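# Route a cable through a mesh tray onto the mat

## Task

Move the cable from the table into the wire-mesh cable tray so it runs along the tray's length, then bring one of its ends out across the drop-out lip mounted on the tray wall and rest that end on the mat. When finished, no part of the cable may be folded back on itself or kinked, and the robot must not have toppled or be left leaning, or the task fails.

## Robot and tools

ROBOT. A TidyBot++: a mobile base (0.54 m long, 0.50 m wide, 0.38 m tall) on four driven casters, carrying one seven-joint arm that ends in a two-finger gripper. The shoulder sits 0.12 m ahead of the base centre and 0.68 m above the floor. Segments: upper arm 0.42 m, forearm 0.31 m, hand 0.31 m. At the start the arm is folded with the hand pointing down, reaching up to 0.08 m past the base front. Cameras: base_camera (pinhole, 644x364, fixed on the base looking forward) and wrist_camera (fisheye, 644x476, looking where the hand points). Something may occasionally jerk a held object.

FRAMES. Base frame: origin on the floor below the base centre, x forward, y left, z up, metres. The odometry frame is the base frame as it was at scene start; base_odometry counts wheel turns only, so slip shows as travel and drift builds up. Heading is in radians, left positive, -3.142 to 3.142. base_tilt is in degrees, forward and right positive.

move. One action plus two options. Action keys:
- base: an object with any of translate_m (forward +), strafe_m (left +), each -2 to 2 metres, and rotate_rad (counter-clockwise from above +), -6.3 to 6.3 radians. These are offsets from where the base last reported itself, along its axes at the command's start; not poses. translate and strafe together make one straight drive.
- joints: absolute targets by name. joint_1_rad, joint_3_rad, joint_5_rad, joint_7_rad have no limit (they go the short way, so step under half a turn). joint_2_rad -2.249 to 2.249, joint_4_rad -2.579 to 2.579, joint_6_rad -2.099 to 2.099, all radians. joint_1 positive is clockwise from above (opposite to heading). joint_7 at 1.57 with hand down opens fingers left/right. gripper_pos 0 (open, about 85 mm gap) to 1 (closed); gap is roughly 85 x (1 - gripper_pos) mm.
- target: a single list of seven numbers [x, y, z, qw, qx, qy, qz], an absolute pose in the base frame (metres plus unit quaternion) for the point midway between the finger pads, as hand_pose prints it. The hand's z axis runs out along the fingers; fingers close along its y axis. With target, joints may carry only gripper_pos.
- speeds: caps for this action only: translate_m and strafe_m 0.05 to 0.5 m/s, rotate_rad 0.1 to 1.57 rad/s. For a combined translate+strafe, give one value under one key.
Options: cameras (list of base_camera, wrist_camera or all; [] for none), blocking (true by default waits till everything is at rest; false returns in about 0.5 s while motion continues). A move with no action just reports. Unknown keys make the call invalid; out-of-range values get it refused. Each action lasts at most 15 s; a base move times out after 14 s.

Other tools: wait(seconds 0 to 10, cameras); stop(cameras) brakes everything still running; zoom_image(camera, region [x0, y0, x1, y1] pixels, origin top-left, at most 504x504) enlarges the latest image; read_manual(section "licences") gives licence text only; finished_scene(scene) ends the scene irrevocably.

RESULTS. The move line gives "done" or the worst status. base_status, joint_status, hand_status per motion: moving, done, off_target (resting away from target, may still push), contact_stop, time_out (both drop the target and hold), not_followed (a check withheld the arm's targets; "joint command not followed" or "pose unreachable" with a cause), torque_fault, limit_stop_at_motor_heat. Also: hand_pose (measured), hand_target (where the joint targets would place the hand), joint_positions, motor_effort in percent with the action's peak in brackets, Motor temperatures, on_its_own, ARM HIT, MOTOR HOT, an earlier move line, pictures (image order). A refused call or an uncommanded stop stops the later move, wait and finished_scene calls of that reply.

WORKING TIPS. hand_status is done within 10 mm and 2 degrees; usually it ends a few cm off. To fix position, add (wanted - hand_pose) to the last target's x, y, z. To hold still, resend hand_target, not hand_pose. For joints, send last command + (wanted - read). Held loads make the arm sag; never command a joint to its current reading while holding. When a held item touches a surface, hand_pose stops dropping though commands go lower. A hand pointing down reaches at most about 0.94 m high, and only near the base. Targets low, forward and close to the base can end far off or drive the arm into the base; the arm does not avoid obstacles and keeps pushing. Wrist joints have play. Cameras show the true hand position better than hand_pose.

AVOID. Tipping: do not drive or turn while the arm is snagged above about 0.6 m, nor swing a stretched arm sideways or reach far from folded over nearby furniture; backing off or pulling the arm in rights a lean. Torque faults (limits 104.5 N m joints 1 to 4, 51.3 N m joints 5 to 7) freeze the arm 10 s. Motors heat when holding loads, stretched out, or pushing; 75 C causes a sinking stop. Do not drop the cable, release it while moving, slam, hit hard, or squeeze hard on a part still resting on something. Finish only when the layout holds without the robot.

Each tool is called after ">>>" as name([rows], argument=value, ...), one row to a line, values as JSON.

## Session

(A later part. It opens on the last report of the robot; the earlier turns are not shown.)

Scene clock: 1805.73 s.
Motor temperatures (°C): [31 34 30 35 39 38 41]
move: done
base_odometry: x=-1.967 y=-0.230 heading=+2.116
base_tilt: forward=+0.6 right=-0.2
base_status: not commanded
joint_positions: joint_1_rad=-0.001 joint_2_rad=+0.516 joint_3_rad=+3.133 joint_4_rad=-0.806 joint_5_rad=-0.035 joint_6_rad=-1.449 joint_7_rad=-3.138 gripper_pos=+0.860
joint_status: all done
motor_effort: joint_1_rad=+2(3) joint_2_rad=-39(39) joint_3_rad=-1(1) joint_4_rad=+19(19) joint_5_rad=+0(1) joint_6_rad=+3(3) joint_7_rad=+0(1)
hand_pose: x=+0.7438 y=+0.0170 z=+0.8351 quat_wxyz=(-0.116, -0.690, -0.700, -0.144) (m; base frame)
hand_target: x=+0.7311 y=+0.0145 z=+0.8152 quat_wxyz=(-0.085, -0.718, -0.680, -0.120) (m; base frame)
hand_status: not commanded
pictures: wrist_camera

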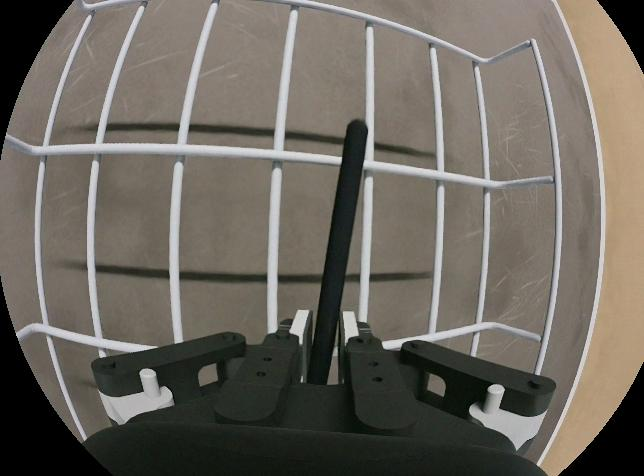

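>>> move(joints={"joint_2_rad": 0.498, "joint_6_rad": -1.46, "gripper_pos": 0.68}, cameras=["wrist_camera"])

>>> move(joints={"joint_2_rad": 0.365, "joint_4_rad": -0.805, "joint_6_rad": -1.35}, cameras=["wrist_camera"])

Scene clock: 1810.97 s.
Motor temperatures (°C): [31 34 30 35 39 38 41]
move: done
base_odometry: x=-1.967 y=-0.230 heading=+2.116
base_tilt: forward=+0.6 right=-0.2
base_status: not commanded
joint_positions: joint_1_rad=-0.001 joint_2_rad=+0.492 joint_3_rad=+3.133 joint_4_rad=-0.805 joint_5_rad=-0.035 joint_6_rad=-1.449 joint_7_rad=-3.138 gripper_pos=+0.680
joint_status: all done
motor_effort: joint_1_rad=+1(2) joint_2_rad=-38(41) joint_3_rad=-1(1) joint_4_rad=+19(20) joint_5_rad=+0(1) joint_6_rad=+3(3) joint_7_rad=+0(1)
hand_pose: x=+0.7399 y=+0.0170 z=+0.8507 quat_wxyz=(-0.125, -0.688, -0.698, -0.153) (m; base frame)
hand_target: x=+0.7381 y=+0.0145 z=+0.8457 quat_wxyz=(-0.114, -0.713, -0.675, -0.151) (m; base frame)
hand_status: not commanded
pictures: wrist_camera

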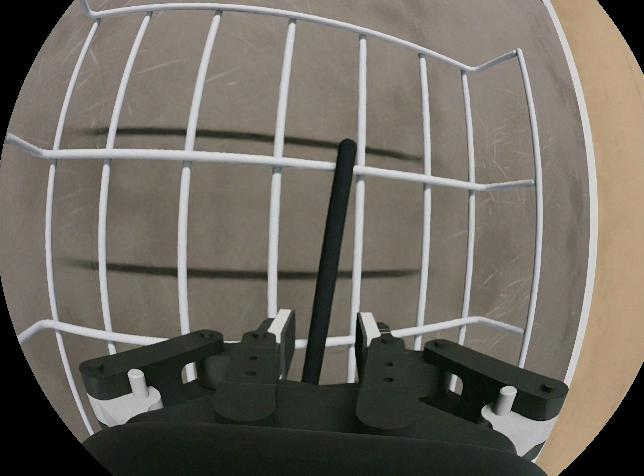

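Scene clock: 1812.30 s.
Motor temperatures (°C): [31 34 30 35 39 38 41]
move: done
base_odometry: x=-1.967 y=-0.230 heading=+2.116
base_tilt: forward=+0.6 right=-0.2
base_status: not commanded
joint_positions: joint_1_rad=-0.001 joint_2_rad=+0.351 joint_3_rad=+3.133 joint_4_rad=-0.801 joint_5_rad=-0.035 joint_6_rad=-1.421 joint_7_rad=-3.138 gripper_pos=+0.680
joint_status: all done
motor_effort: joint_1_rad=+2(2) joint_2_rad=-33(41) joint_3_rad=-1(1) joint_4_rad=+19(22) joint_5_rad=+0(1) joint_6_rad=+5(5) joint_7_rad=+1(1)
hand_pose: x=+0.7183 y=+0.0170 z=+0.9427 quat_wxyz=(-0.184, -0.673, -0.684, -0.212) (m; base frame)
hand_target: x=+0.7398 y=+0.0143 z=+0.9447 quat_wxyz=(-0.195, -0.691, -0.655, -0.236) (m; base frame)
hand_status: not commanded
pictures: wrist_camera

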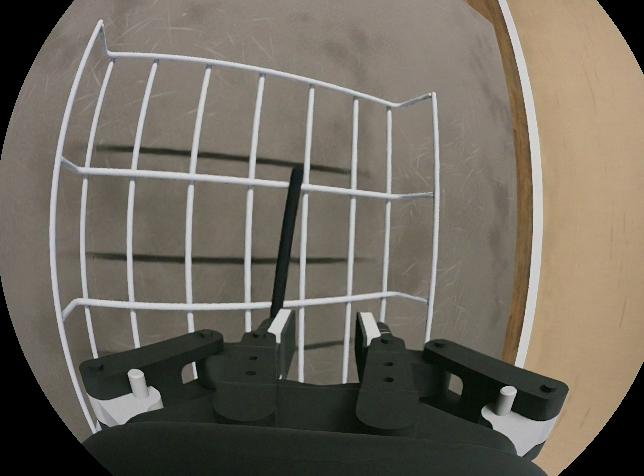

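>>> move(joints={"joint_2_rad": 0.0, "joint_4_rad": -1.0, "joint_6_rad": -1.4, "joint_7_rad": 1.57, "gripper_pos": 0.68}, cameras=[])

>>> move(base={"strafe_m": -0.45}, cameras=["wrist_camera"])

Scene clock: 1829.23 s.
Motor temperatures (°C): [31 34 30 35 39 38 41]
move: done
base_odometry: x=-1.967 y=-0.230 heading=+2.116
base_tilt: forward=+0.6 right=-0.2
base_status: not commanded
joint_positions: joint_1_rad=-0.001 joint_2_rad=-0.004 joint_3_rad=+3.133 joint_4_rad=-0.982 joint_5_rad=-0.035 joint_6_rad=-1.421 joint_7_rad=-4.648 gripper_pos=+0.680
joint_status: all done
motor_effort: joint_1_rad=+2(2) joint_2_rad=-19(35) joint_3_rad=-1(1) joint_4_rad=+18(20) joint_5_rad=+0(1) joint_6_rad=+6(6) joint_7_rad=+0(2)
hand_pose: x=+0.5882 y=+0.0168 z=+1.0494 quat_wxyz=(+0.007, -0.931, -0.039, -0.364) (m; base frame)
hand_target: x=+0.5936 y=+0.0144 z=+1.0431 quat_wxyz=(+0.020, -0.932, -0.004, -0.362) (m; base frame)
hand_status: not commanded
pictures: none
No camera images: "cameras" was empty.

Scene clock: 1831.47 s.
Motor temperatures (°C): [31 34 30 35 39 38 41]
move: done
base_odometry: x=-1.582 y=+0.003 heading=+2.115
base_tilt: forward=+0.6 right=-0.2
base_status: done
joint_positions: joint_1_rad=+0.001 joint_2_rad=-0.005 joint_3_rad=+3.134 joint_4_rad=-0.983 joint_5_rad=-0.035 joint_6_rad=-1.421 joint_7_rad=-4.651 gripper_pos=+0.680
joint_status: not commanded
motor_effort: joint_1_rad=+1(4) joint_2_rad=-19(22) joint_3_rad=+0(3) joint_4_rad=+18(19) joint_5_rad=+0(1) joint_6_rad=+6(6) joint_7_rad=+0(1)
hand_pose: x=+0.5880 y=+0.0149 z=+1.0490 quat_wxyz=(+0.007, -0.931, -0.035, -0.363) (m; base frame)
hand_target: x=+0.5936 y=+0.0144 z=+1.0431 quat_wxyz=(+0.020, -0.932, -0.004, -0.362) (m; base frame)
hand_status: not commanded
pictures: wrist_camera

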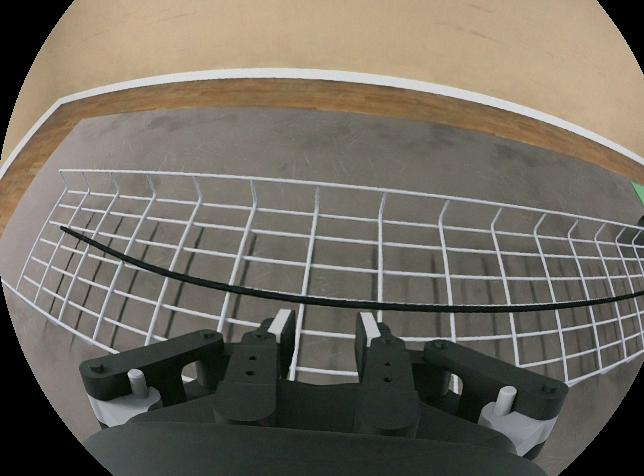

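>>> move(base={"strafe_m": -0.9}, cameras=["wrist_camera"])

>>> move(base={"strafe_m": -0.55}, cameras=["all"])

Scene clock: 1839.73 s.
Motor temperatures (°C): [31 34 30 35 39 38 41]
move: done
base_odometry: x=-0.812 y=+0.469 heading=+2.115
base_tilt: forward=+0.6 right=-0.2
base_status: done
joint_positions: joint_1_rad=+0.001 joint_2_rad=-0.005 joint_3_rad=+3.134 joint_4_rad=-0.983 joint_5_rad=-0.035 joint_6_rad=-1.421 joint_7_rad=-4.651 gripper_pos=+0.680
joint_status: not commanded
motor_effort: joint_1_rad=+1(3) joint_2_rad=-19(20) joint_3_rad=-1(3) joint_4_rad=+18(19) joint_5_rad=+0(1) joint_6_rad=+6(6) joint_7_rad=+0(1)
hand_pose: x=+0.5880 y=+0.0150 z=+1.0490 quat_wxyz=(+0.007, -0.931, -0.035, -0.363) (m; base frame)
hand_target: x=+0.5936 y=+0.0144 z=+1.0431 quat_wxyz=(+0.020, -0.932, -0.004, -0.362) (m; base frame)
hand_status: not commanded
pictures: wrist_camera

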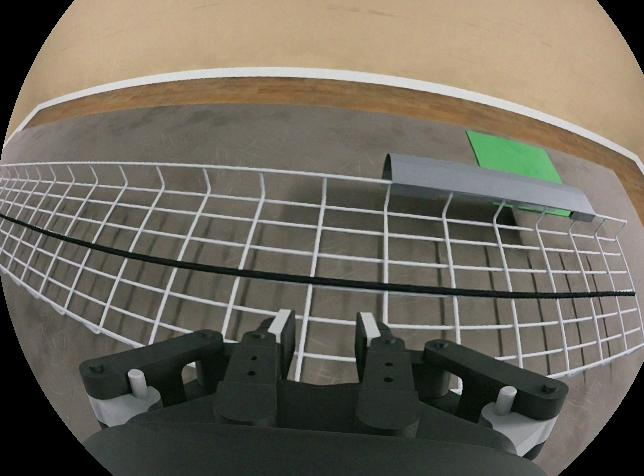

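Scene clock: 1842.07 s.
Motor temperatures (°C): [31 34 30 35 39 38 41]
move: done
base_odometry: x=-0.341 y=+0.754 heading=+2.115
base_tilt: forward=+0.6 right=-0.2
base_status: done
joint_positions: joint_1_rad=+0.004 joint_2_rad=-0.005 joint_3_rad=+3.136 joint_4_rad=-0.983 joint_5_rad=-0.035 joint_6_rad=-1.421 joint_7_rad=-4.651 gripper_pos=+0.680
joint_status: not commanded
motor_effort: joint_1_rad=+1(3) joint_2_rad=-19(20) joint_3_rad=-1(3) joint_4_rad=+19(19) joint_5_rad=+0(1) joint_6_rad=+5(6) joint_7_rad=+0(1)
hand_pose: x=+0.5880 y=+0.0132 z=+1.0490 quat_wxyz=(+0.006, -0.931, -0.033, -0.363) (m; base frame)
hand_target: x=+0.5936 y=+0.0144 z=+1.0431 quat_wxyz=(+0.020, -0.932, -0.004, -0.362) (m; base frame)
hand_status: not commanded
pictures: base_camera, wrist_camera

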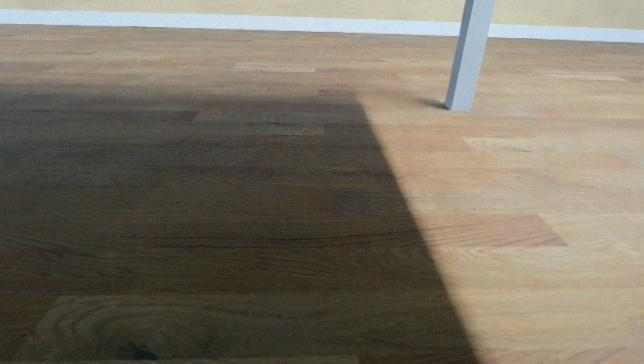

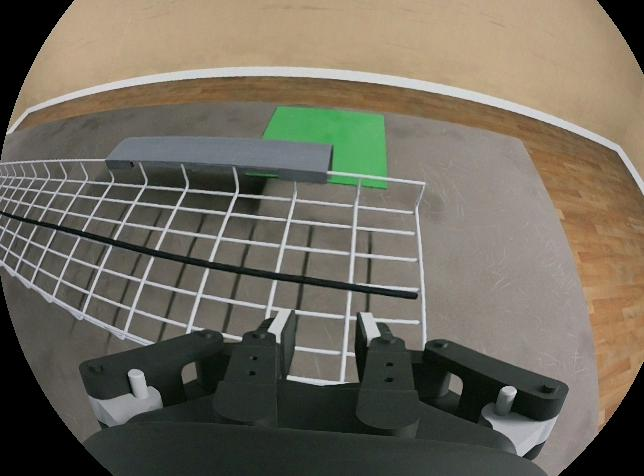

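>>> move(base={"strafe_m": -1.0}, cameras=["base_camera"])

Scene clock: 1911.83 s.
Motor temperatures (°C): [31 33 30 34 39 38 41]
move: done
base_odometry: x=+0.514 y=+1.271 heading=+2.114
base_tilt: forward=+0.6 right=-0.2
base_status: done
joint_positions: joint_1_rad=+0.003 joint_2_rad=-0.005 joint_3_rad=+3.136 joint_4_rad=-0.983 joint_5_rad=-0.035 joint_6_rad=-1.421 joint_7_rad=-4.651 gripper_pos=+0.680
joint_status: not commanded
motor_effort: joint_1_rad=+2(3) joint_2_rad=-19(20) joint_3_rad=+0(2) joint_4_rad=+19(19) joint_5_rad=+0(1) joint_6_rad=+6(6) joint_7_rad=+0(1)
hand_pose: x=+0.5880 y=+0.0136 z=+1.0490 quat_wxyz=(+0.007, -0.931, -0.034, -0.363) (m; base frame)
hand_target: x=+0.5936 y=+0.0144 z=+1.0431 quat_wxyz=(+0.020, -0.932, -0.004, -0.362) (m; base frame)
hand_status: not commanded
pictures: base_camera

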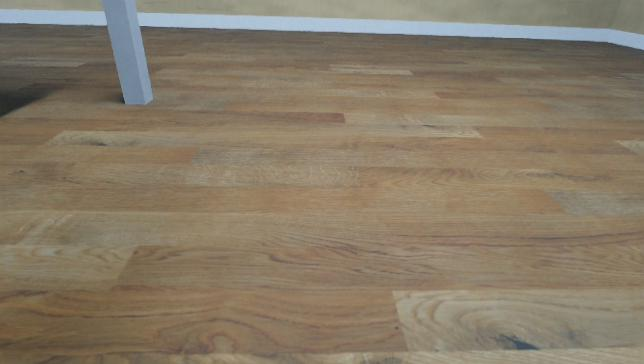

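>>> move(base={"translate_m": 0.95, "rotate_rad": 1.5708}, speeds={"rotate_rad": 1.0}, cameras=["all"])

Scene clock: 1930.60 s.
Motor temperatures (°C): [31 33 30 34 39 38 41]
move: done
base_odometry: x=+0.023 y=+2.085 heading=-2.597
base_tilt: forward=+0.6 right=-0.2
base_status: done
joint_positions: joint_1_rad=+0.003 joint_2_rad=-0.006 joint_3_rad=+3.136 joint_4_rad=-0.983 joint_5_rad=-0.035 joint_6_rad=-1.421 joint_7_rad=-4.651 gripper_pos=+0.680
joint_status: not commanded
motor_effort: joint_1_rad=+2(3) joint_2_rad=-19(21) joint_3_rad=+0(2) joint_4_rad=+19(19) joint_5_rad=+0(2) joint_6_rad=+6(6) joint_7_rad=+0(1)
hand_pose: x=+0.5874 y=+0.0137 z=+1.0496 quat_wxyz=(+0.007, -0.931, -0.034, -0.364) (m; base frame)
hand_target: x=+0.5936 y=+0.0144 z=+1.0431 quat_wxyz=(+0.020, -0.932, -0.004, -0.362) (m; base frame)
hand_status: not commanded
pictures: base_camera, wrist_camera

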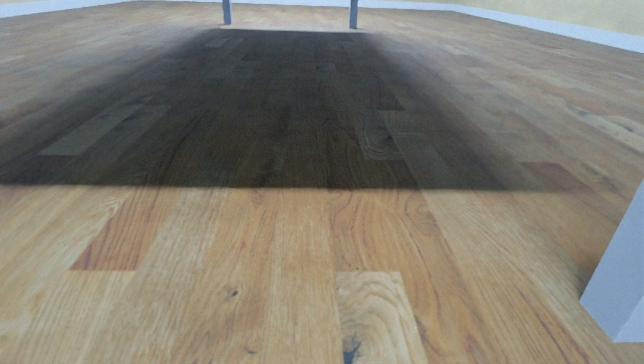

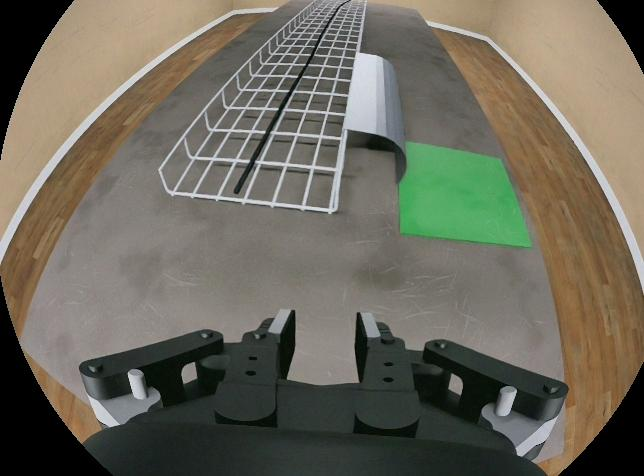

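>>> move(base={"translate_m": 0.23, "strafe_m": 0.03}, joints={"joint_1_rad": -0.22, "joint_2_rad": 0.519, "joint_4_rad": -0.661, "joint_6_rad": -1.245, "joint_7_rad": -1.70, "gripper_pos": 0.6}, cameras=["all"])

Scene clock: 2024.57 s.
Motor temperatures (°C): [31 33 30 34 38 38 41]
move: done
base_odometry: x=-0.158 y=+1.940 heading=-2.598
base_tilt: forward=+0.6 right=-0.2
base_status: done
joint_positions: joint_1_rad=-0.207 joint_2_rad=+0.504 joint_3_rad=+3.136 joint_4_rad=-0.667 joint_5_rad=-0.035 joint_6_rad=-1.327 joint_7_rad=-1.764 gripper_pos=+0.600
joint_status: all done
motor_effort: joint_1_rad=+2(3) joint_2_rad=-38(41) joint_3_rad=-1(1) joint_4_rad=+19(21) joint_5_rad=+0(1) joint_6_rad=+5(7) joint_7_rad=+1(2)
hand_pose: x=+0.7809 y=+0.1540 z=+0.9244 quat_wxyz=(-0.307, +0.010, -0.948, -0.082) (m; base frame)
hand_target: x=+0.8027 y=+0.1671 z=+0.9324 quat_wxyz=(-0.342, +0.044, -0.935, -0.081) (m; base frame)
hand_status: not commanded
pictures: base_camera, wrist_camera

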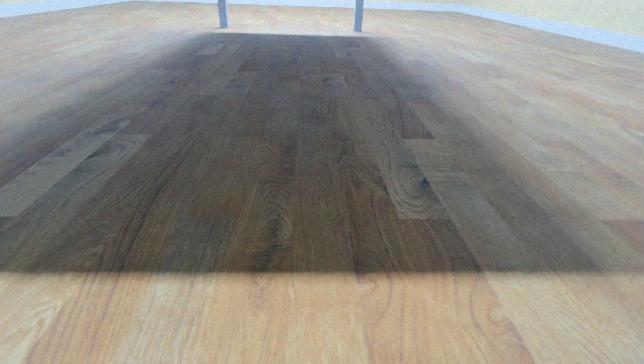

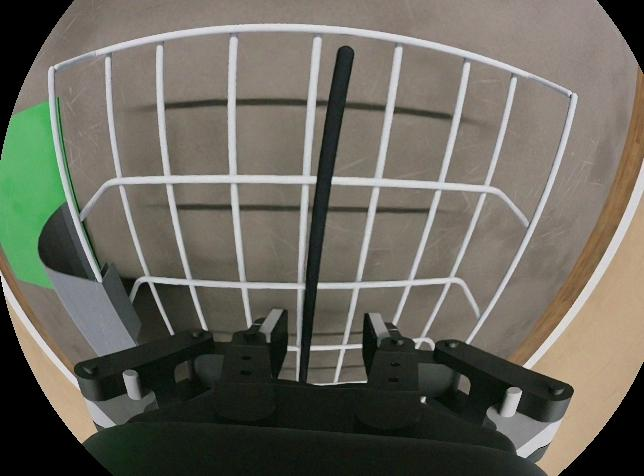

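>>> move()

Scene clock: 2053.37 s.
Motor temperatures (°C): [31 34 30 34 38 38 41]
base_odometry: x=-0.158 y=+1.940 heading=-2.598
base_tilt: forward=+0.6 right=-0.2
base_status: done
joint_positions: joint_1_rad=-0.207 joint_2_rad=+0.504 joint_3_rad=+3.136 joint_4_rad=-0.667 joint_5_rad=-0.035 joint_6_rad=-1.326 joint_7_rad=-1.763 gripper_pos=+0.600
joint_status: all done
motor_effort: joint_1_rad=+1(3) joint_2_rad=-39(41) joint_3_rad=-1(1) joint_4_rad=+19(21) joint_5_rad=+0(1) joint_6_rad=+5(7) joint_7_rad=+0(2)
hand_pose: x=+0.7809 y=+0.1540 z=+0.9244 quat_wxyz=(-0.307, +0.011, -0.948, -0.082) (m; base frame)
hand_target: x=+0.8027 y=+0.1671 z=+0.9324 quat_wxyz=(-0.342, +0.044, -0.935, -0.081) (m; base frame)
hand_status: not commanded
pictures: base_camera, wrist_camera

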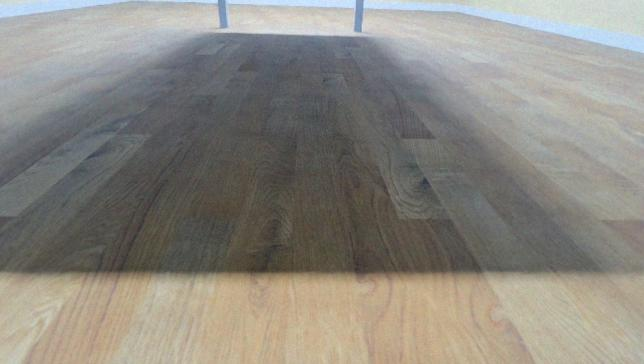

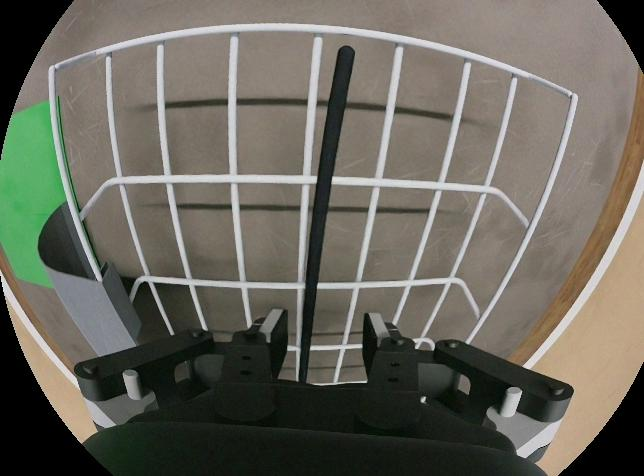

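>>> move(joints={"joint_1_rad": -0.252, "joint_2_rad": 0.536, "joint_3_rad": 3.14, "joint_4_rad": -0.600, "joint_5_rad": -0.04, "joint_6_rad": -1.661, "joint_7_rad": -1.907}, cameras=["wrist_camera"])

Scene clock: 2190.97 s.
Motor temperatures (°C): [31 34 30 35 38 38 41]
move: done
base_odometry: x=-0.158 y=+1.940 heading=-2.598
base_tilt: forward=+0.6 right=-0.3
base_status: not commanded
joint_positions: joint_1_rad=-0.241 joint_2_rad=+0.513 joint_3_rad=+3.136 joint_4_rad=-0.608 joint_5_rad=-0.035 joint_6_rad=-1.614 joint_7_rad=-1.870 gripper_pos=+0.600
joint_status: all done
motor_effort: joint_1_rad=+1(3) joint_2_rad=-37(40) joint_3_rad=-1(2) joint_4_rad=+18(20) joint_5_rad=+0(1) joint_6_rad=+3(5) joint_7_rad=+0(2)
hand_pose: x=+0.7104 y=+0.1606 z=+0.8992 quat_wxyz=(-0.189, -0.022, -0.979, -0.072) (m; base frame)
hand_target: x=+0.7013 y=+0.1648 z=+0.8832 quat_wxyz=(-0.158, -0.036, -0.984, -0.069) (m; base frame)
hand_status: not commanded
pictures: wrist_camera

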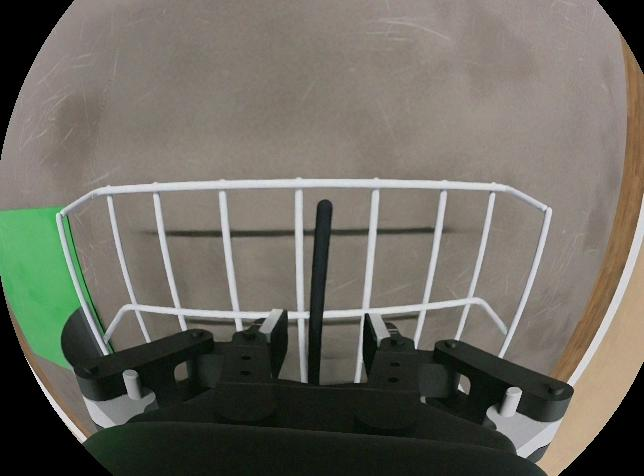

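>>> move(joints={"joint_2_rad": 0.591, "joint_4_rad": -0.576, "joint_6_rad": -1.694}, cameras=["wrist_camera"])

>>> zoom_image(camera="wrist_camera", region=[220, 160, 460, 400])

Scene clock: 2219.23 s.
Motor temperatures (°C): [31 34 29 35 38 38 41]
move: done
base_odometry: x=-0.158 y=+1.940 heading=-2.598
base_tilt: forward=+0.6 right=-0.2
base_status: not commanded
joint_positions: joint_1_rad=-0.241 joint_2_rad=+0.577 joint_3_rad=+3.136 joint_4_rad=-0.580 joint_5_rad=-0.035 joint_6_rad=-1.626 joint_7_rad=-1.870 gripper_pos=+0.600
joint_status: all done
motor_effort: joint_1_rad=+1(2) joint_2_rad=-39(42) joint_3_rad=-1(1) joint_4_rad=+17(19) joint_5_rad=+0(1) joint_6_rad=+3(4) joint_7_rad=+1(1)
hand_pose: x=+0.7236 y=+0.1638 z=+0.8698 quat_wxyz=(-0.167, -0.022, -0.984, -0.066) (m; base frame)
hand_target: x=+0.7058 y=+0.1659 z=+0.8559 quat_wxyz=(-0.128, -0.036, -0.989, -0.060) (m; base frame)
hand_status: not commanded
pictures: wrist_camera

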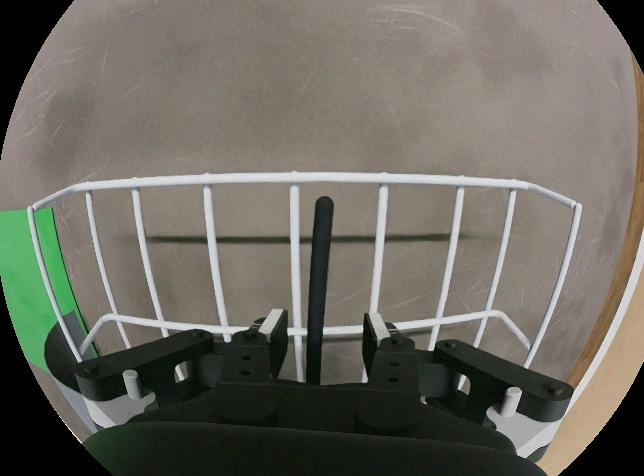

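Scaled by 2.100.

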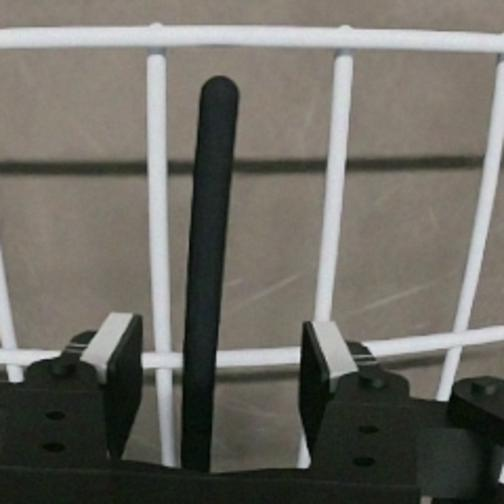

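>>> move(joints={"joint_2_rad": 0.643, "joint_6_rad": -1.739}, cameras=["wrist_camera"])

>>> zoom_image(camera="wrist_camera", region=[220, 160, 460, 400])

Scene clock: 2241.07 s.
Motor temperatures (°C): [31 35 29 35 38 38 41]
move: done
base_odometry: x=-0.158 y=+1.940 heading=-2.598
base_tilt: forward=+0.6 right=-0.2
base_status: not commanded
joint_positions: joint_1_rad=-0.241 joint_2_rad=+0.629 joint_3_rad=+3.136 joint_4_rad=-0.578 joint_5_rad=-0.035 joint_6_rad=-1.666 joint_7_rad=-1.870 gripper_pos=+0.600
joint_status: all done
motor_effort: joint_1_rad=+1(2) joint_2_rad=-41(43) joint_3_rad=-1(1) joint_4_rad=+17(19) joint_5_rad=+0(1) joint_6_rad=+2(3) joint_7_rad=+1(1)
hand_pose: x=+0.7213 y=+0.1632 z=+0.8342 quat_wxyz=(-0.124, -0.022, -0.991, -0.054) (m; base frame)
hand_target: x=+0.7005 y=+0.1644 z=+0.8211 quat_wxyz=(-0.082, -0.036, -0.995, -0.046) (m; base frame)
hand_status: not commanded
pictures: wrist_camera

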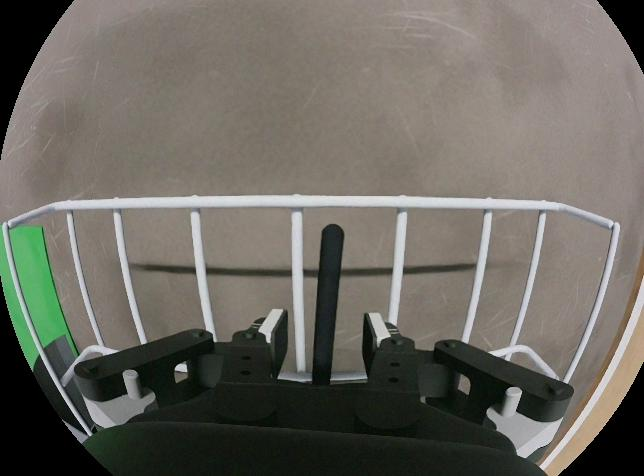

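Scaled by 2.100.

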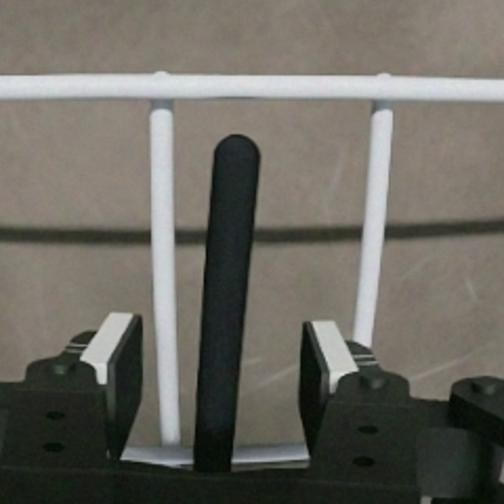

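>>> move(joints={"joint_2_rad": 0.648}, cameras=[])

>>> move(joints={"gripper_pos": 0.93}, cameras=["wrist_camera"])

>>> zoom_image(camera="wrist_camera", region=[220, 160, 460, 400])

Scene clock: 2251.00 s.
Motor temperatures (°C): [31 35 29 35 38 38 41]
move: done
base_odometry: x=-0.158 y=+1.940 heading=-2.598
base_tilt: forward=+0.6 right=-0.2
base_status: not commanded
joint_positions: joint_1_rad=-0.241 joint_2_rad=+0.629 joint_3_rad=+3.136 joint_4_rad=-0.578 joint_5_rad=-0.035 joint_6_rad=-1.666 joint_7_rad=-1.870 gripper_pos=+0.600
joint_status: all done
motor_effort: joint_1_rad=+1(2) joint_2_rad=-40(41) joint_3_rad=-1(1) joint_4_rad=+18(18) joint_5_rad=+0(1) joint_6_rad=+2(2) joint_7_rad=+0(1)
hand_pose: x=+0.7213 y=+0.1632 z=+0.8340 quat_wxyz=(-0.124, -0.022, -0.991, -0.054) (m; base frame)
hand_target: x=+0.7011 y=+0.1646 z=+0.8181 quat_wxyz=(-0.080, -0.036, -0.995, -0.045) (m; base frame)
hand_status: not commanded
pictures: none
No camera images: "cameras" was empty.

Scene clock: 2251.73 s.
Motor temperatures (°C): [31 35 29 35 38 38 41]
move: done
base_odometry: x=-0.158 y=+1.940 heading=-2.598
base_tilt: forward=+0.6 right=-0.2
base_status: not commanded
joint_positions: joint_1_rad=-0.241 joint_2_rad=+0.629 joint_3_rad=+3.136 joint_4_rad=-0.578 joint_5_rad=-0.035 joint_6_rad=-1.666 joint_7_rad=-1.870 gripper_pos=+0.920
joint_status: all done
motor_effort: joint_1_rad=+1(2) joint_2_rad=-40(42) joint_3_rad=-1(1) joint_4_rad=+17(18) joint_5_rad=-1(1) joint_6_rad=+2(2) joint_7_rad=+0(2)
hand_pose: x=+0.7213 y=+0.1632 z=+0.8340 quat_wxyz=(-0.124, -0.022, -0.991, -0.054) (m; base frame)
hand_target: x=+0.7011 y=+0.1646 z=+0.8181 quat_wxyz=(-0.080, -0.036, -0.995, -0.045) (m; base frame)
hand_status: not commanded
pictures: wrist_camera

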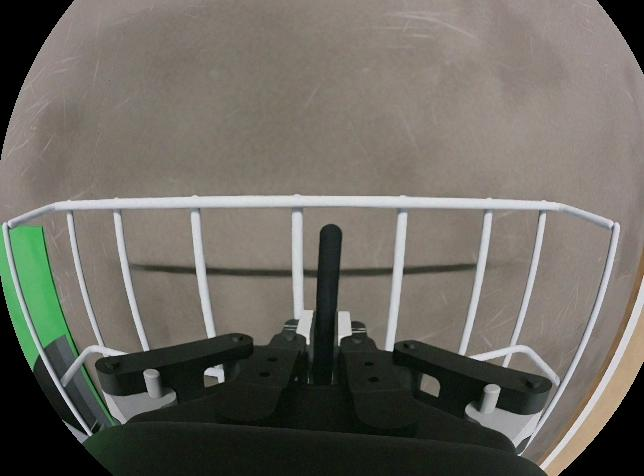

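Scaled by 2.100.

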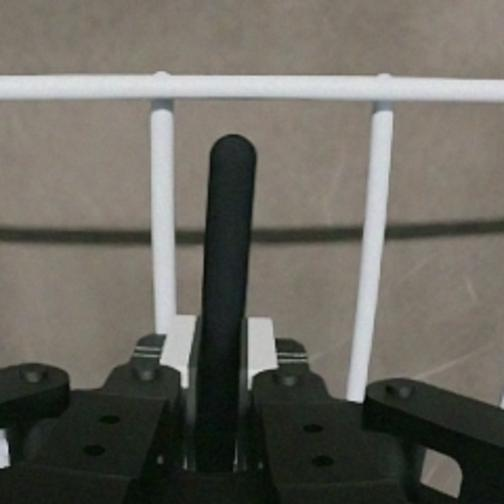

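>>> move(joints={"gripper_pos": 0.96}, cameras=[])

>>> move(joints={"joint_2_rad": 0.535, "joint_4_rad": -0.598, "joint_6_rad": -1.549}, cameras=["wrist_camera"])

Scene clock: 2285.30 s.
Motor temperatures (°C): [31 35 29 35 38 38 41]
move: done
base_odometry: x=-0.158 y=+1.940 heading=-2.598
base_tilt: forward=+0.6 right=-0.2
base_status: not commanded
joint_positions: joint_1_rad=-0.241 joint_2_rad=+0.629 joint_3_rad=+3.136 joint_4_rad=-0.578 joint_5_rad=-0.035 joint_6_rad=-1.666 joint_7_rad=-1.870 gripper_pos=+0.941
joint_status: all done
motor_effort: joint_1_rad=+1(1) joint_2_rad=-39(40) joint_3_rad=-1(1) joint_4_rad=+17(17) joint_5_rad=+0(1) joint_6_rad=+2(2) joint_7_rad=+0(1)
hand_pose: x=+0.7213 y=+0.1632 z=+0.8340 quat_wxyz=(-0.124, -0.022, -0.991, -0.054) (m; base frame)
hand_target: x=+0.7011 y=+0.1646 z=+0.8181 quat_wxyz=(-0.080, -0.036, -0.995, -0.045) (m; base frame)
hand_status: not commanded
pictures: none
No camera images: "cameras" was empty.

Scene clock: 2286.33 s.
Motor temperatures (°C): [31 35 29 35 38 38 41]
move: done
base_odometry: x=-0.158 y=+1.940 heading=-2.598
base_tilt: forward=+0.6 right=-0.2
base_status: not commanded
joint_positions: joint_1_rad=-0.241 joint_2_rad=+0.525 joint_3_rad=+3.136 joint_4_rad=-0.590 joint_5_rad=-0.035 joint_6_rad=-1.609 joint_7_rad=-1.870 gripper_pos=+0.941
joint_status: all done
motor_effort: joint_1_rad=+1(2) joint_2_rad=-38(45) joint_3_rad=-1(2) joint_4_rad=+18(20) joint_5_rad=+0(1) joint_6_rad=+3(4) joint_7_rad=+0(1)
hand_pose: x=+0.7169 y=+0.1622 z=+0.8997 quat_wxyz=(-0.195, -0.022, -0.978, -0.073) (m; base frame)
hand_target: x=+0.7324 y=+0.1729 z=+0.8983 quat_wxyz=(-0.212, -0.036, -0.973, -0.085) (m; base frame)
hand_status: not commanded
pictures: wrist_camera

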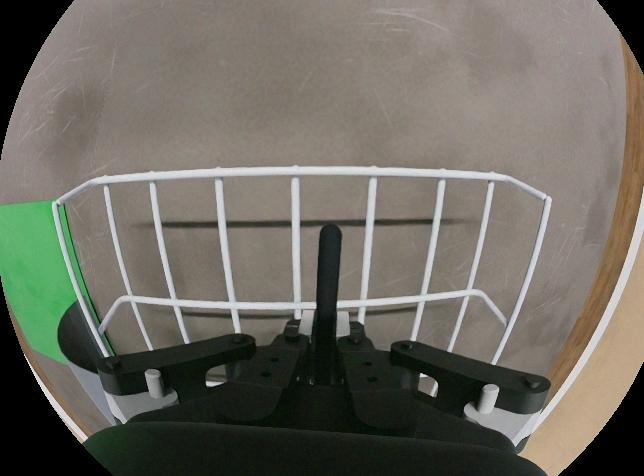

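>>> move(joints={"joint_2_rad": 0.479, "joint_4_rad": -0.526, "joint_6_rad": -1.542}, cameras=["wrist_camera"])

Scene clock: 2294.13 s.
Motor temperatures (°C): [31 35 29 35 38 38 41]
move: done
base_odometry: x=-0.158 y=+1.940 heading=-2.598
base_tilt: forward=+0.6 right=-0.2
base_status: not commanded
joint_positions: joint_1_rad=-0.241 joint_2_rad=+0.474 joint_3_rad=+3.136 joint_4_rad=-0.531 joint_5_rad=-0.035 joint_6_rad=-1.608 joint_7_rad=-1.870 gripper_pos=+0.941
joint_status: all done
motor_effort: joint_1_rad=+1(2) joint_2_rad=-37(42) joint_3_rad=-1(1) joint_4_rad=+18(19) joint_5_rad=+0(1) joint_6_rad=+4(4) joint_7_rad=+1(1)
hand_pose: x=+0.7119 y=+0.1610 z=+0.9565 quat_wxyz=(-0.247, -0.020, -0.965, -0.088) (m; base frame)
hand_target: x=+0.7289 y=+0.1720 z=+0.9661 quat_wxyz=(-0.275, -0.034, -0.955, -0.104) (m; base frame)
hand_status: not commanded
pictures: wrist_camera

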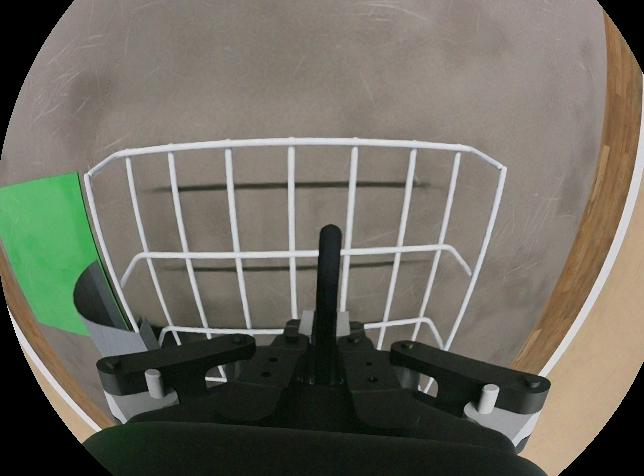

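>>> move(joints={"joint_1_rad": -0.060, "joint_2_rad": 0.422, "joint_4_rad": -0.634, "joint_6_rad": -1.417, "joint_7_rad": -1.363}, cameras=["wrist_camera"])

Scene clock: 2351.80 s.
Motor temperatures (°C): [31 35 29 35 38 38 41]
move: done
base_odometry: x=-0.158 y=+1.940 heading=-2.598
base_tilt: forward=+0.6 right=-0.2
base_status: not commanded
joint_positions: joint_1_rad=-0.062 joint_2_rad=+0.426 joint_3_rad=+3.136 joint_4_rad=-0.617 joint_5_rad=-0.035 joint_6_rad=-1.507 joint_7_rad=-1.427 gripper_pos=+0.941
joint_status: all done
motor_effort: joint_1_rad=+2(5) joint_2_rad=-35(38) joint_3_rad=-1(2) joint_4_rad=+18(20) joint_5_rad=+0(2) joint_6_rad=+5(6) joint_7_rad=+1(2)
hand_pose: x=+0.7358 y=+0.0529 z=+0.9654 quat_wxyz=(-0.292, +0.104, -0.951, -0.007) (m; base frame)
hand_target: x=+0.7558 y=+0.0527 z=+0.9764 quat_wxyz=(-0.329, +0.130, -0.935, +0.004) (m; base frame)
hand_status: not commanded
pictures: wrist_camera

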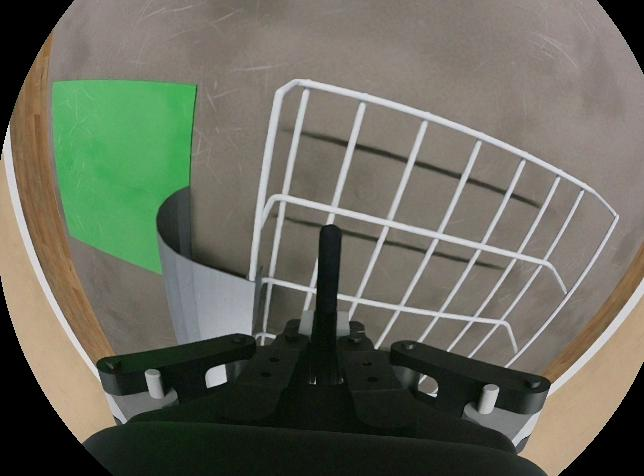

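>>> move(joints={"joint_1_rad": 0.124, "joint_2_rad": 0.529, "joint_4_rad": -0.533, "joint_6_rad": -1.341, "joint_7_rad": -0.983}, cameras=["wrist_camera"])

Scene clock: 2370.37 s.
Motor temperatures (°C): [31 35 29 35 38 38 41]
move: done
base_odometry: x=-0.158 y=+1.940 heading=-2.598
base_tilt: forward=+0.6 right=-0.2
base_status: not commanded
joint_positions: joint_1_rad=+0.125 joint_2_rad=+0.516 joint_3_rad=+3.136 joint_4_rad=-0.542 joint_5_rad=-0.035 joint_6_rad=-1.429 joint_7_rad=-1.047 gripper_pos=+0.941
joint_status: all done
motor_effort: joint_1_rad=+1(4) joint_2_rad=-38(41) joint_3_rad=-1(3) joint_4_rad=+19(20) joint_5_rad=-1(2) joint_6_rad=+6(6) joint_7_rad=+0(1)
hand_pose: x=+0.7862 y=-0.0691 z=+0.9554 quat_wxyz=(-0.311, +0.193, -0.927, +0.084) (m; base frame)
hand_target: x=+0.8117 y=-0.0720 z=+0.9683 quat_wxyz=(-0.345, +0.217, -0.907, +0.107) (m; base frame)
hand_status: not commanded
pictures: wrist_camera

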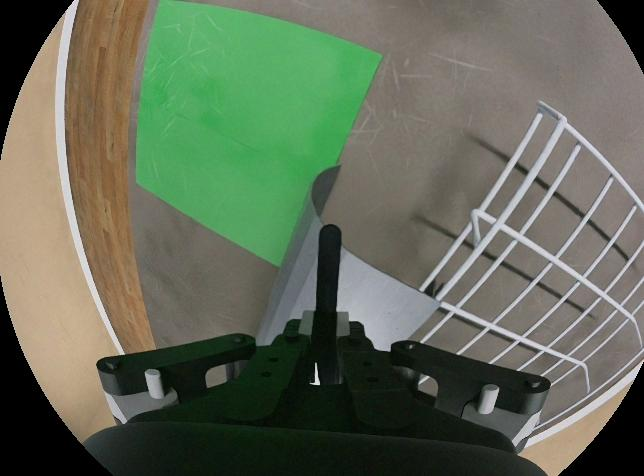

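>>> move(joints={"joint_1_rad": 0.264, "joint_2_rad": 0.660, "joint_4_rad": -0.462, "joint_6_rad": -1.222, "joint_7_rad": -0.613}, cameras=["wrist_camera"])

Scene clock: 2377.37 s.
Motor temperatures (°C): [31 35 29 35 38 38 41]
move: done
base_odometry: x=-0.158 y=+1.940 heading=-2.598
base_tilt: forward=+0.6 right=-0.2
base_status: not commanded
joint_positions: joint_1_rad=+0.265 joint_2_rad=+0.654 joint_3_rad=+3.136 joint_4_rad=-0.469 joint_5_rad=-0.035 joint_6_rad=-1.308 joint_7_rad=-0.677 gripper_pos=+0.941
joint_status: all done
motor_effort: joint_1_rad=+1(4) joint_2_rad=-44(48) joint_3_rad=-1(2) joint_4_rad=+19(21) joint_5_rad=+0(1) joint_6_rad=+6(7) joint_7_rad=-1(1)
hand_pose: x=+0.8391 y=-0.1802 z=+0.9165 quat_wxyz=(-0.302, +0.293, -0.890, +0.174) (m; base frame)
hand_target: x=+0.8600 y=-0.1861 z=+0.9334 quat_wxyz=(-0.330, +0.315, -0.866, +0.206) (m; base frame)
hand_status: not commanded
pictures: wrist_camera

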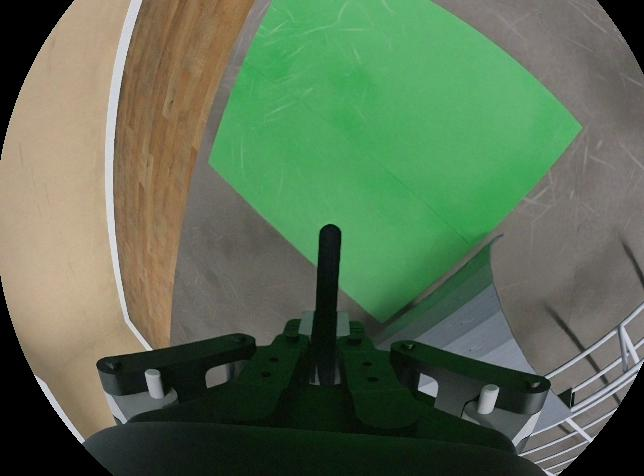

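>>> move(joints={"joint_1_rad": 0.368, "joint_2_rad": 0.743, "joint_4_rad": -0.559, "joint_6_rad": -1.058, "joint_7_rad": -0.410}, cameras=["wrist_camera"])

Scene clock: 2391.73 s.
Motor temperatures (°C): [31 35 29 35 38 38 41]
move: done
base_odometry: x=-0.158 y=+1.940 heading=-2.598
base_tilt: forward=+0.6 right=-0.2
base_status: not commanded
joint_positions: joint_1_rad=+0.362 joint_2_rad=+0.734 joint_3_rad=+3.136 joint_4_rad=-0.548 joint_5_rad=-0.035 joint_6_rad=-1.143 joint_7_rad=-0.473 gripper_pos=+0.941
joint_status: all done
motor_effort: joint_1_rad=+1(5) joint_2_rad=-47(51) joint_3_rad=-1(2) joint_4_rad=+21(22) joint_5_rad=-1(2) joint_6_rad=+5(6) joint_7_rad=+0(1)
hand_pose: x=+0.8605 y=-0.2659 z=+0.8493 quat_wxyz=(-0.275, +0.337, -0.874, +0.219) (m; base frame)
hand_target: x=+0.8766 y=-0.2782 z=+0.8545 quat_wxyz=(-0.289, +0.355, -0.854, +0.249) (m; base frame)
hand_status: not commanded
pictures: wrist_camera

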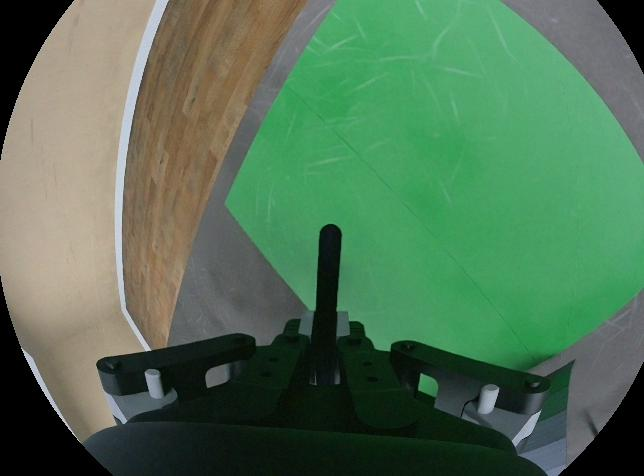

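>>> move(joints={"joint_1_rad": 0.413, "joint_2_rad": 0.838, "joint_4_rad": -0.513, "joint_6_rad": -1.284, "joint_7_rad": -0.290}, cameras=["wrist_camera"])

Scene clock: 2415.70 s.
Motor temperatures (°C): [31 35 29 35 38 38 41]
move: done
base_odometry: x=-0.158 y=+1.940 heading=-2.598
base_tilt: forward=+0.6 right=-0.2
base_status: not commanded
joint_positions: joint_1_rad=+0.395 joint_2_rad=+0.823 joint_3_rad=+3.136 joint_4_rad=-0.513 joint_5_rad=-0.035 joint_6_rad=-1.228 joint_7_rad=-0.354 gripper_pos=+0.941
joint_status: all done
motor_effort: joint_1_rad=+3(5) joint_2_rad=-49(52) joint_3_rad=-1(2) joint_4_rad=+19(21) joint_5_rad=+1(2) joint_6_rad=+4(6) joint_7_rad=+1(1)
hand_pose: x=+0.8483 y=-0.2883 z=+0.7805 quat_wxyz=(-0.212, +0.383, -0.878, +0.191) (m; base frame)
hand_target: x=+0.8304 y=-0.2964 z=+0.7599 quat_wxyz=(-0.181, +0.407, -0.878, +0.174) (m; base frame)
hand_status: not commanded
pictures: wrist_camera

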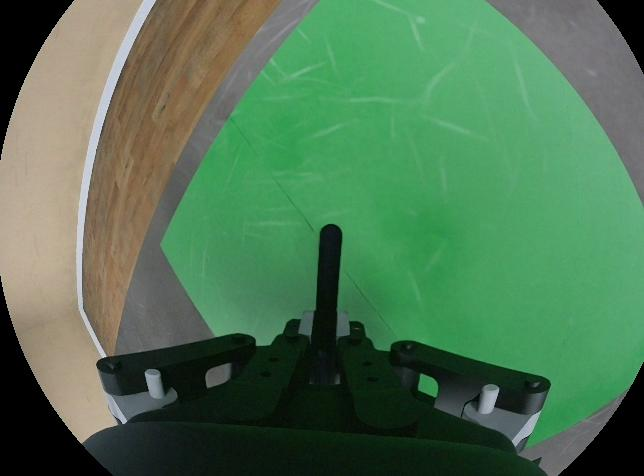

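>>> move(joints={"joint_2_rad": 0.808, "joint_4_rad": -0.590, "joint_6_rad": -1.085}, cameras=["wrist_camera"])

Scene clock: 2424.27 s.
Motor temperatures (°C): [31 35 29 35 38 38 41]
move: done
base_odometry: x=-0.158 y=+1.940 heading=-2.598
base_tilt: forward=+0.6 right=-0.2
base_status: not commanded
joint_positions: joint_1_rad=+0.399 joint_2_rad=+0.806 joint_3_rad=+3.136 joint_4_rad=-0.573 joint_5_rad=-0.035 joint_6_rad=-1.142 joint_7_rad=-0.352 gripper_pos=+0.941
joint_status: all done
motor_effort: joint_1_rad=+2(3) joint_2_rad=-49(50) joint_3_rad=-1(2) joint_4_rad=+20(21) joint_5_rad=+0(1) joint_6_rad=+5(5) joint_7_rad=+1(1)
hand_pose: x=+0.8552 y=-0.2949 z=+0.7797 quat_wxyz=(-0.225, +0.379, -0.874, +0.207) (m; base frame)
hand_target: x=+0.8609 y=-0.3108 z=+0.7807 quat_wxyz=(-0.229, +0.395, -0.860, +0.229) (m; base frame)
hand_status: not commanded
pictures: wrist_camera

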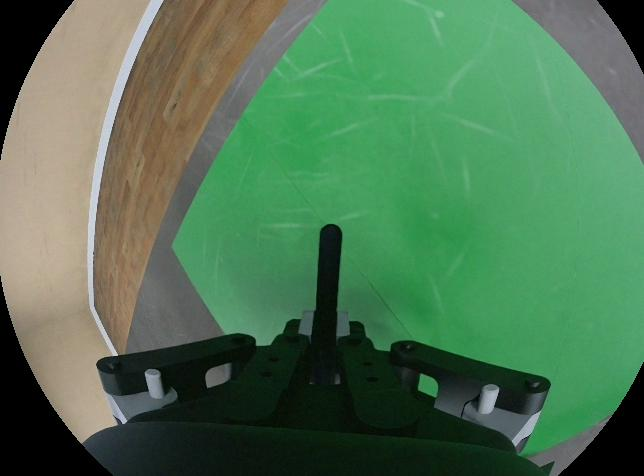

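>>> move(joints={"joint_2_rad": 0.836}, cameras=["wrist_camera"])

>>> zoom_image(camera="wrist_camera", region=[200, 180, 460, 440])

Scene clock: 2429.90 s.
Motor temperatures (°C): [31 35 29 35 38 38 41]
move: done
base_odometry: x=-0.158 y=+1.940 heading=-2.598
base_tilt: forward=+0.6 right=-0.2
base_status: not commanded
joint_positions: joint_1_rad=+0.399 joint_2_rad=+0.813 joint_3_rad=+3.136 joint_4_rad=-0.573 joint_5_rad=-0.035 joint_6_rad=-1.142 joint_7_rad=-0.352 gripper_pos=+0.941
joint_status: all done
motor_effort: joint_1_rad=+3(4) joint_2_rad=-48(50) joint_3_rad=+0(1) joint_4_rad=+20(21) joint_5_rad=+1(2) joint_6_rad=+4(5) joint_7_rad=-1(1)
hand_pose: x=+0.8558 y=-0.2951 z=+0.7744 quat_wxyz=(-0.223, +0.379, -0.875, +0.204) (m; base frame)
hand_target: x=+0.8632 y=-0.3118 z=+0.7581 quat_wxyz=(-0.221, +0.397, -0.864, +0.219) (m; base frame)
hand_status: not commanded
pictures: wrist_camera

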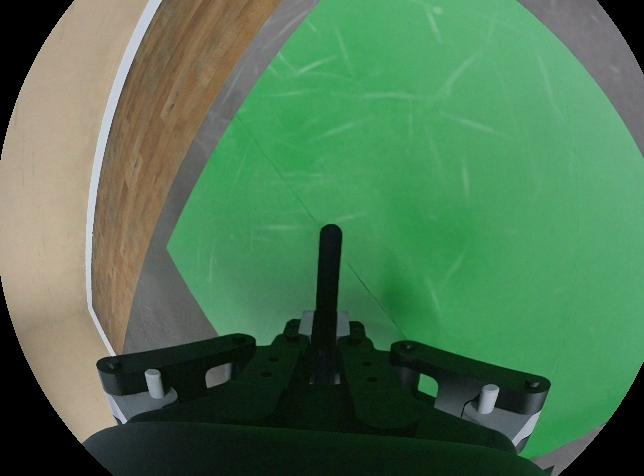

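Scaled by 1.938.

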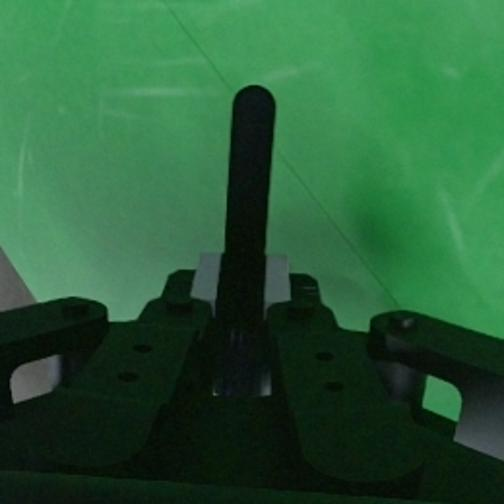

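>>> move(joints={"joint_2_rad": 0.852}, cameras=["wrist_camera"])

>>> zoom_image(camera="wrist_camera", region=[200, 180, 460, 440])

Scene clock: 2435.60 s.
Motor temperatures (°C): [31 35 29 35 38 38 41]
move: done
base_odometry: x=-0.158 y=+1.940 heading=-2.598
base_tilt: forward=+0.6 right=-0.2
base_status: not commanded
joint_positions: joint_1_rad=+0.399 joint_2_rad=+0.824 joint_3_rad=+3.136 joint_4_rad=-0.573 joint_5_rad=-0.035 joint_6_rad=-1.142 joint_7_rad=-0.352 gripper_pos=+0.941
joint_status: all done
motor_effort: joint_1_rad=+3(3) joint_2_rad=-49(49) joint_3_rad=+0(0) joint_4_rad=+20(20) joint_5_rad=+1(1) joint_6_rad=+4(5) joint_7_rad=+1(1)
hand_pose: x=+0.8567 y=-0.2955 z=+0.7659 quat_wxyz=(-0.219, +0.380, -0.876, +0.201) (m; base frame)
hand_target: x=+0.8642 y=-0.3122 z=+0.7452 quat_wxyz=(-0.216, +0.398, -0.866, +0.213) (m; base frame)
hand_status: not commanded
pictures: wrist_camera

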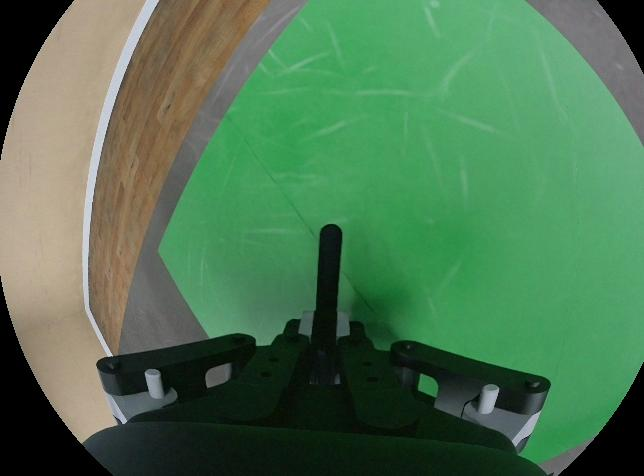

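Scaled by 1.938.

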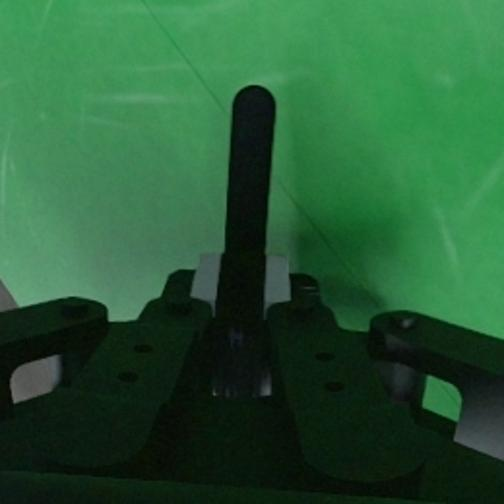

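>>> move(joints={"joint_2_rad": 0.863}, cameras=["wrist_camera"])

>>> zoom_image(camera="wrist_camera", region=[200, 180, 460, 440])

Scene clock: 2440.97 s.
Motor temperatures (°C): [31 35 29 35 38 38 41]
move: done
base_odometry: x=-0.158 y=+1.940 heading=-2.598
base_tilt: forward=+0.6 right=-0.2
base_status: not commanded
joint_positions: joint_1_rad=+0.399 joint_2_rad=+0.830 joint_3_rad=+3.136 joint_4_rad=-0.573 joint_5_rad=-0.035 joint_6_rad=-1.142 joint_7_rad=-0.352 gripper_pos=+0.941
joint_status: all done
motor_effort: joint_1_rad=+3(4) joint_2_rad=-47(49) joint_3_rad=+0(0) joint_4_rad=+19(19) joint_5_rad=+1(2) joint_6_rad=+3(4) joint_7_rad=+1(1)
hand_pose: x=+0.8571 y=-0.2957 z=+0.7610 quat_wxyz=(-0.217, +0.380, -0.877, +0.199) (m; base frame)
hand_target: x=+0.8648 y=-0.3125 z=+0.7363 quat_wxyz=(-0.212, +0.398, -0.868, +0.209) (m; base frame)
hand_status: not commanded
pictures: wrist_camera

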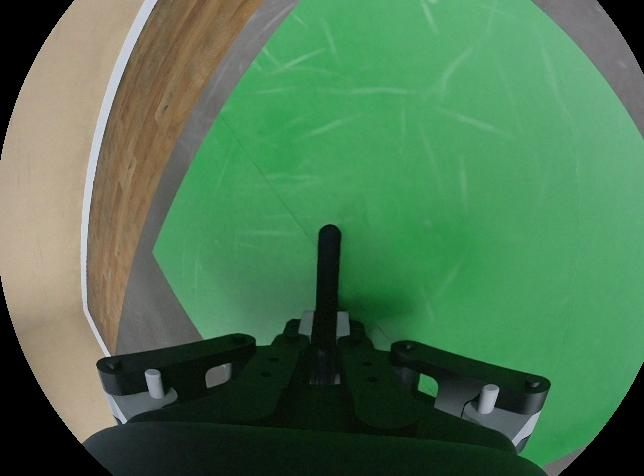

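Scaled by 1.938.

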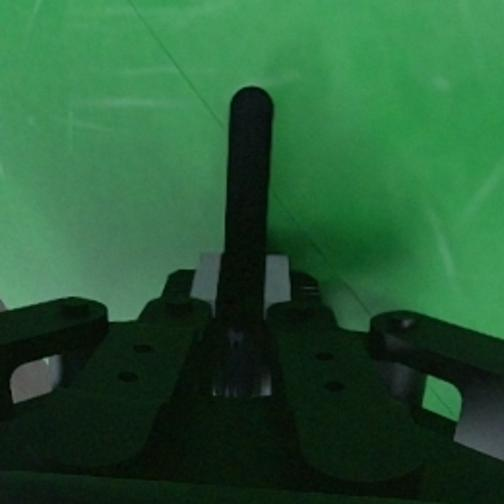

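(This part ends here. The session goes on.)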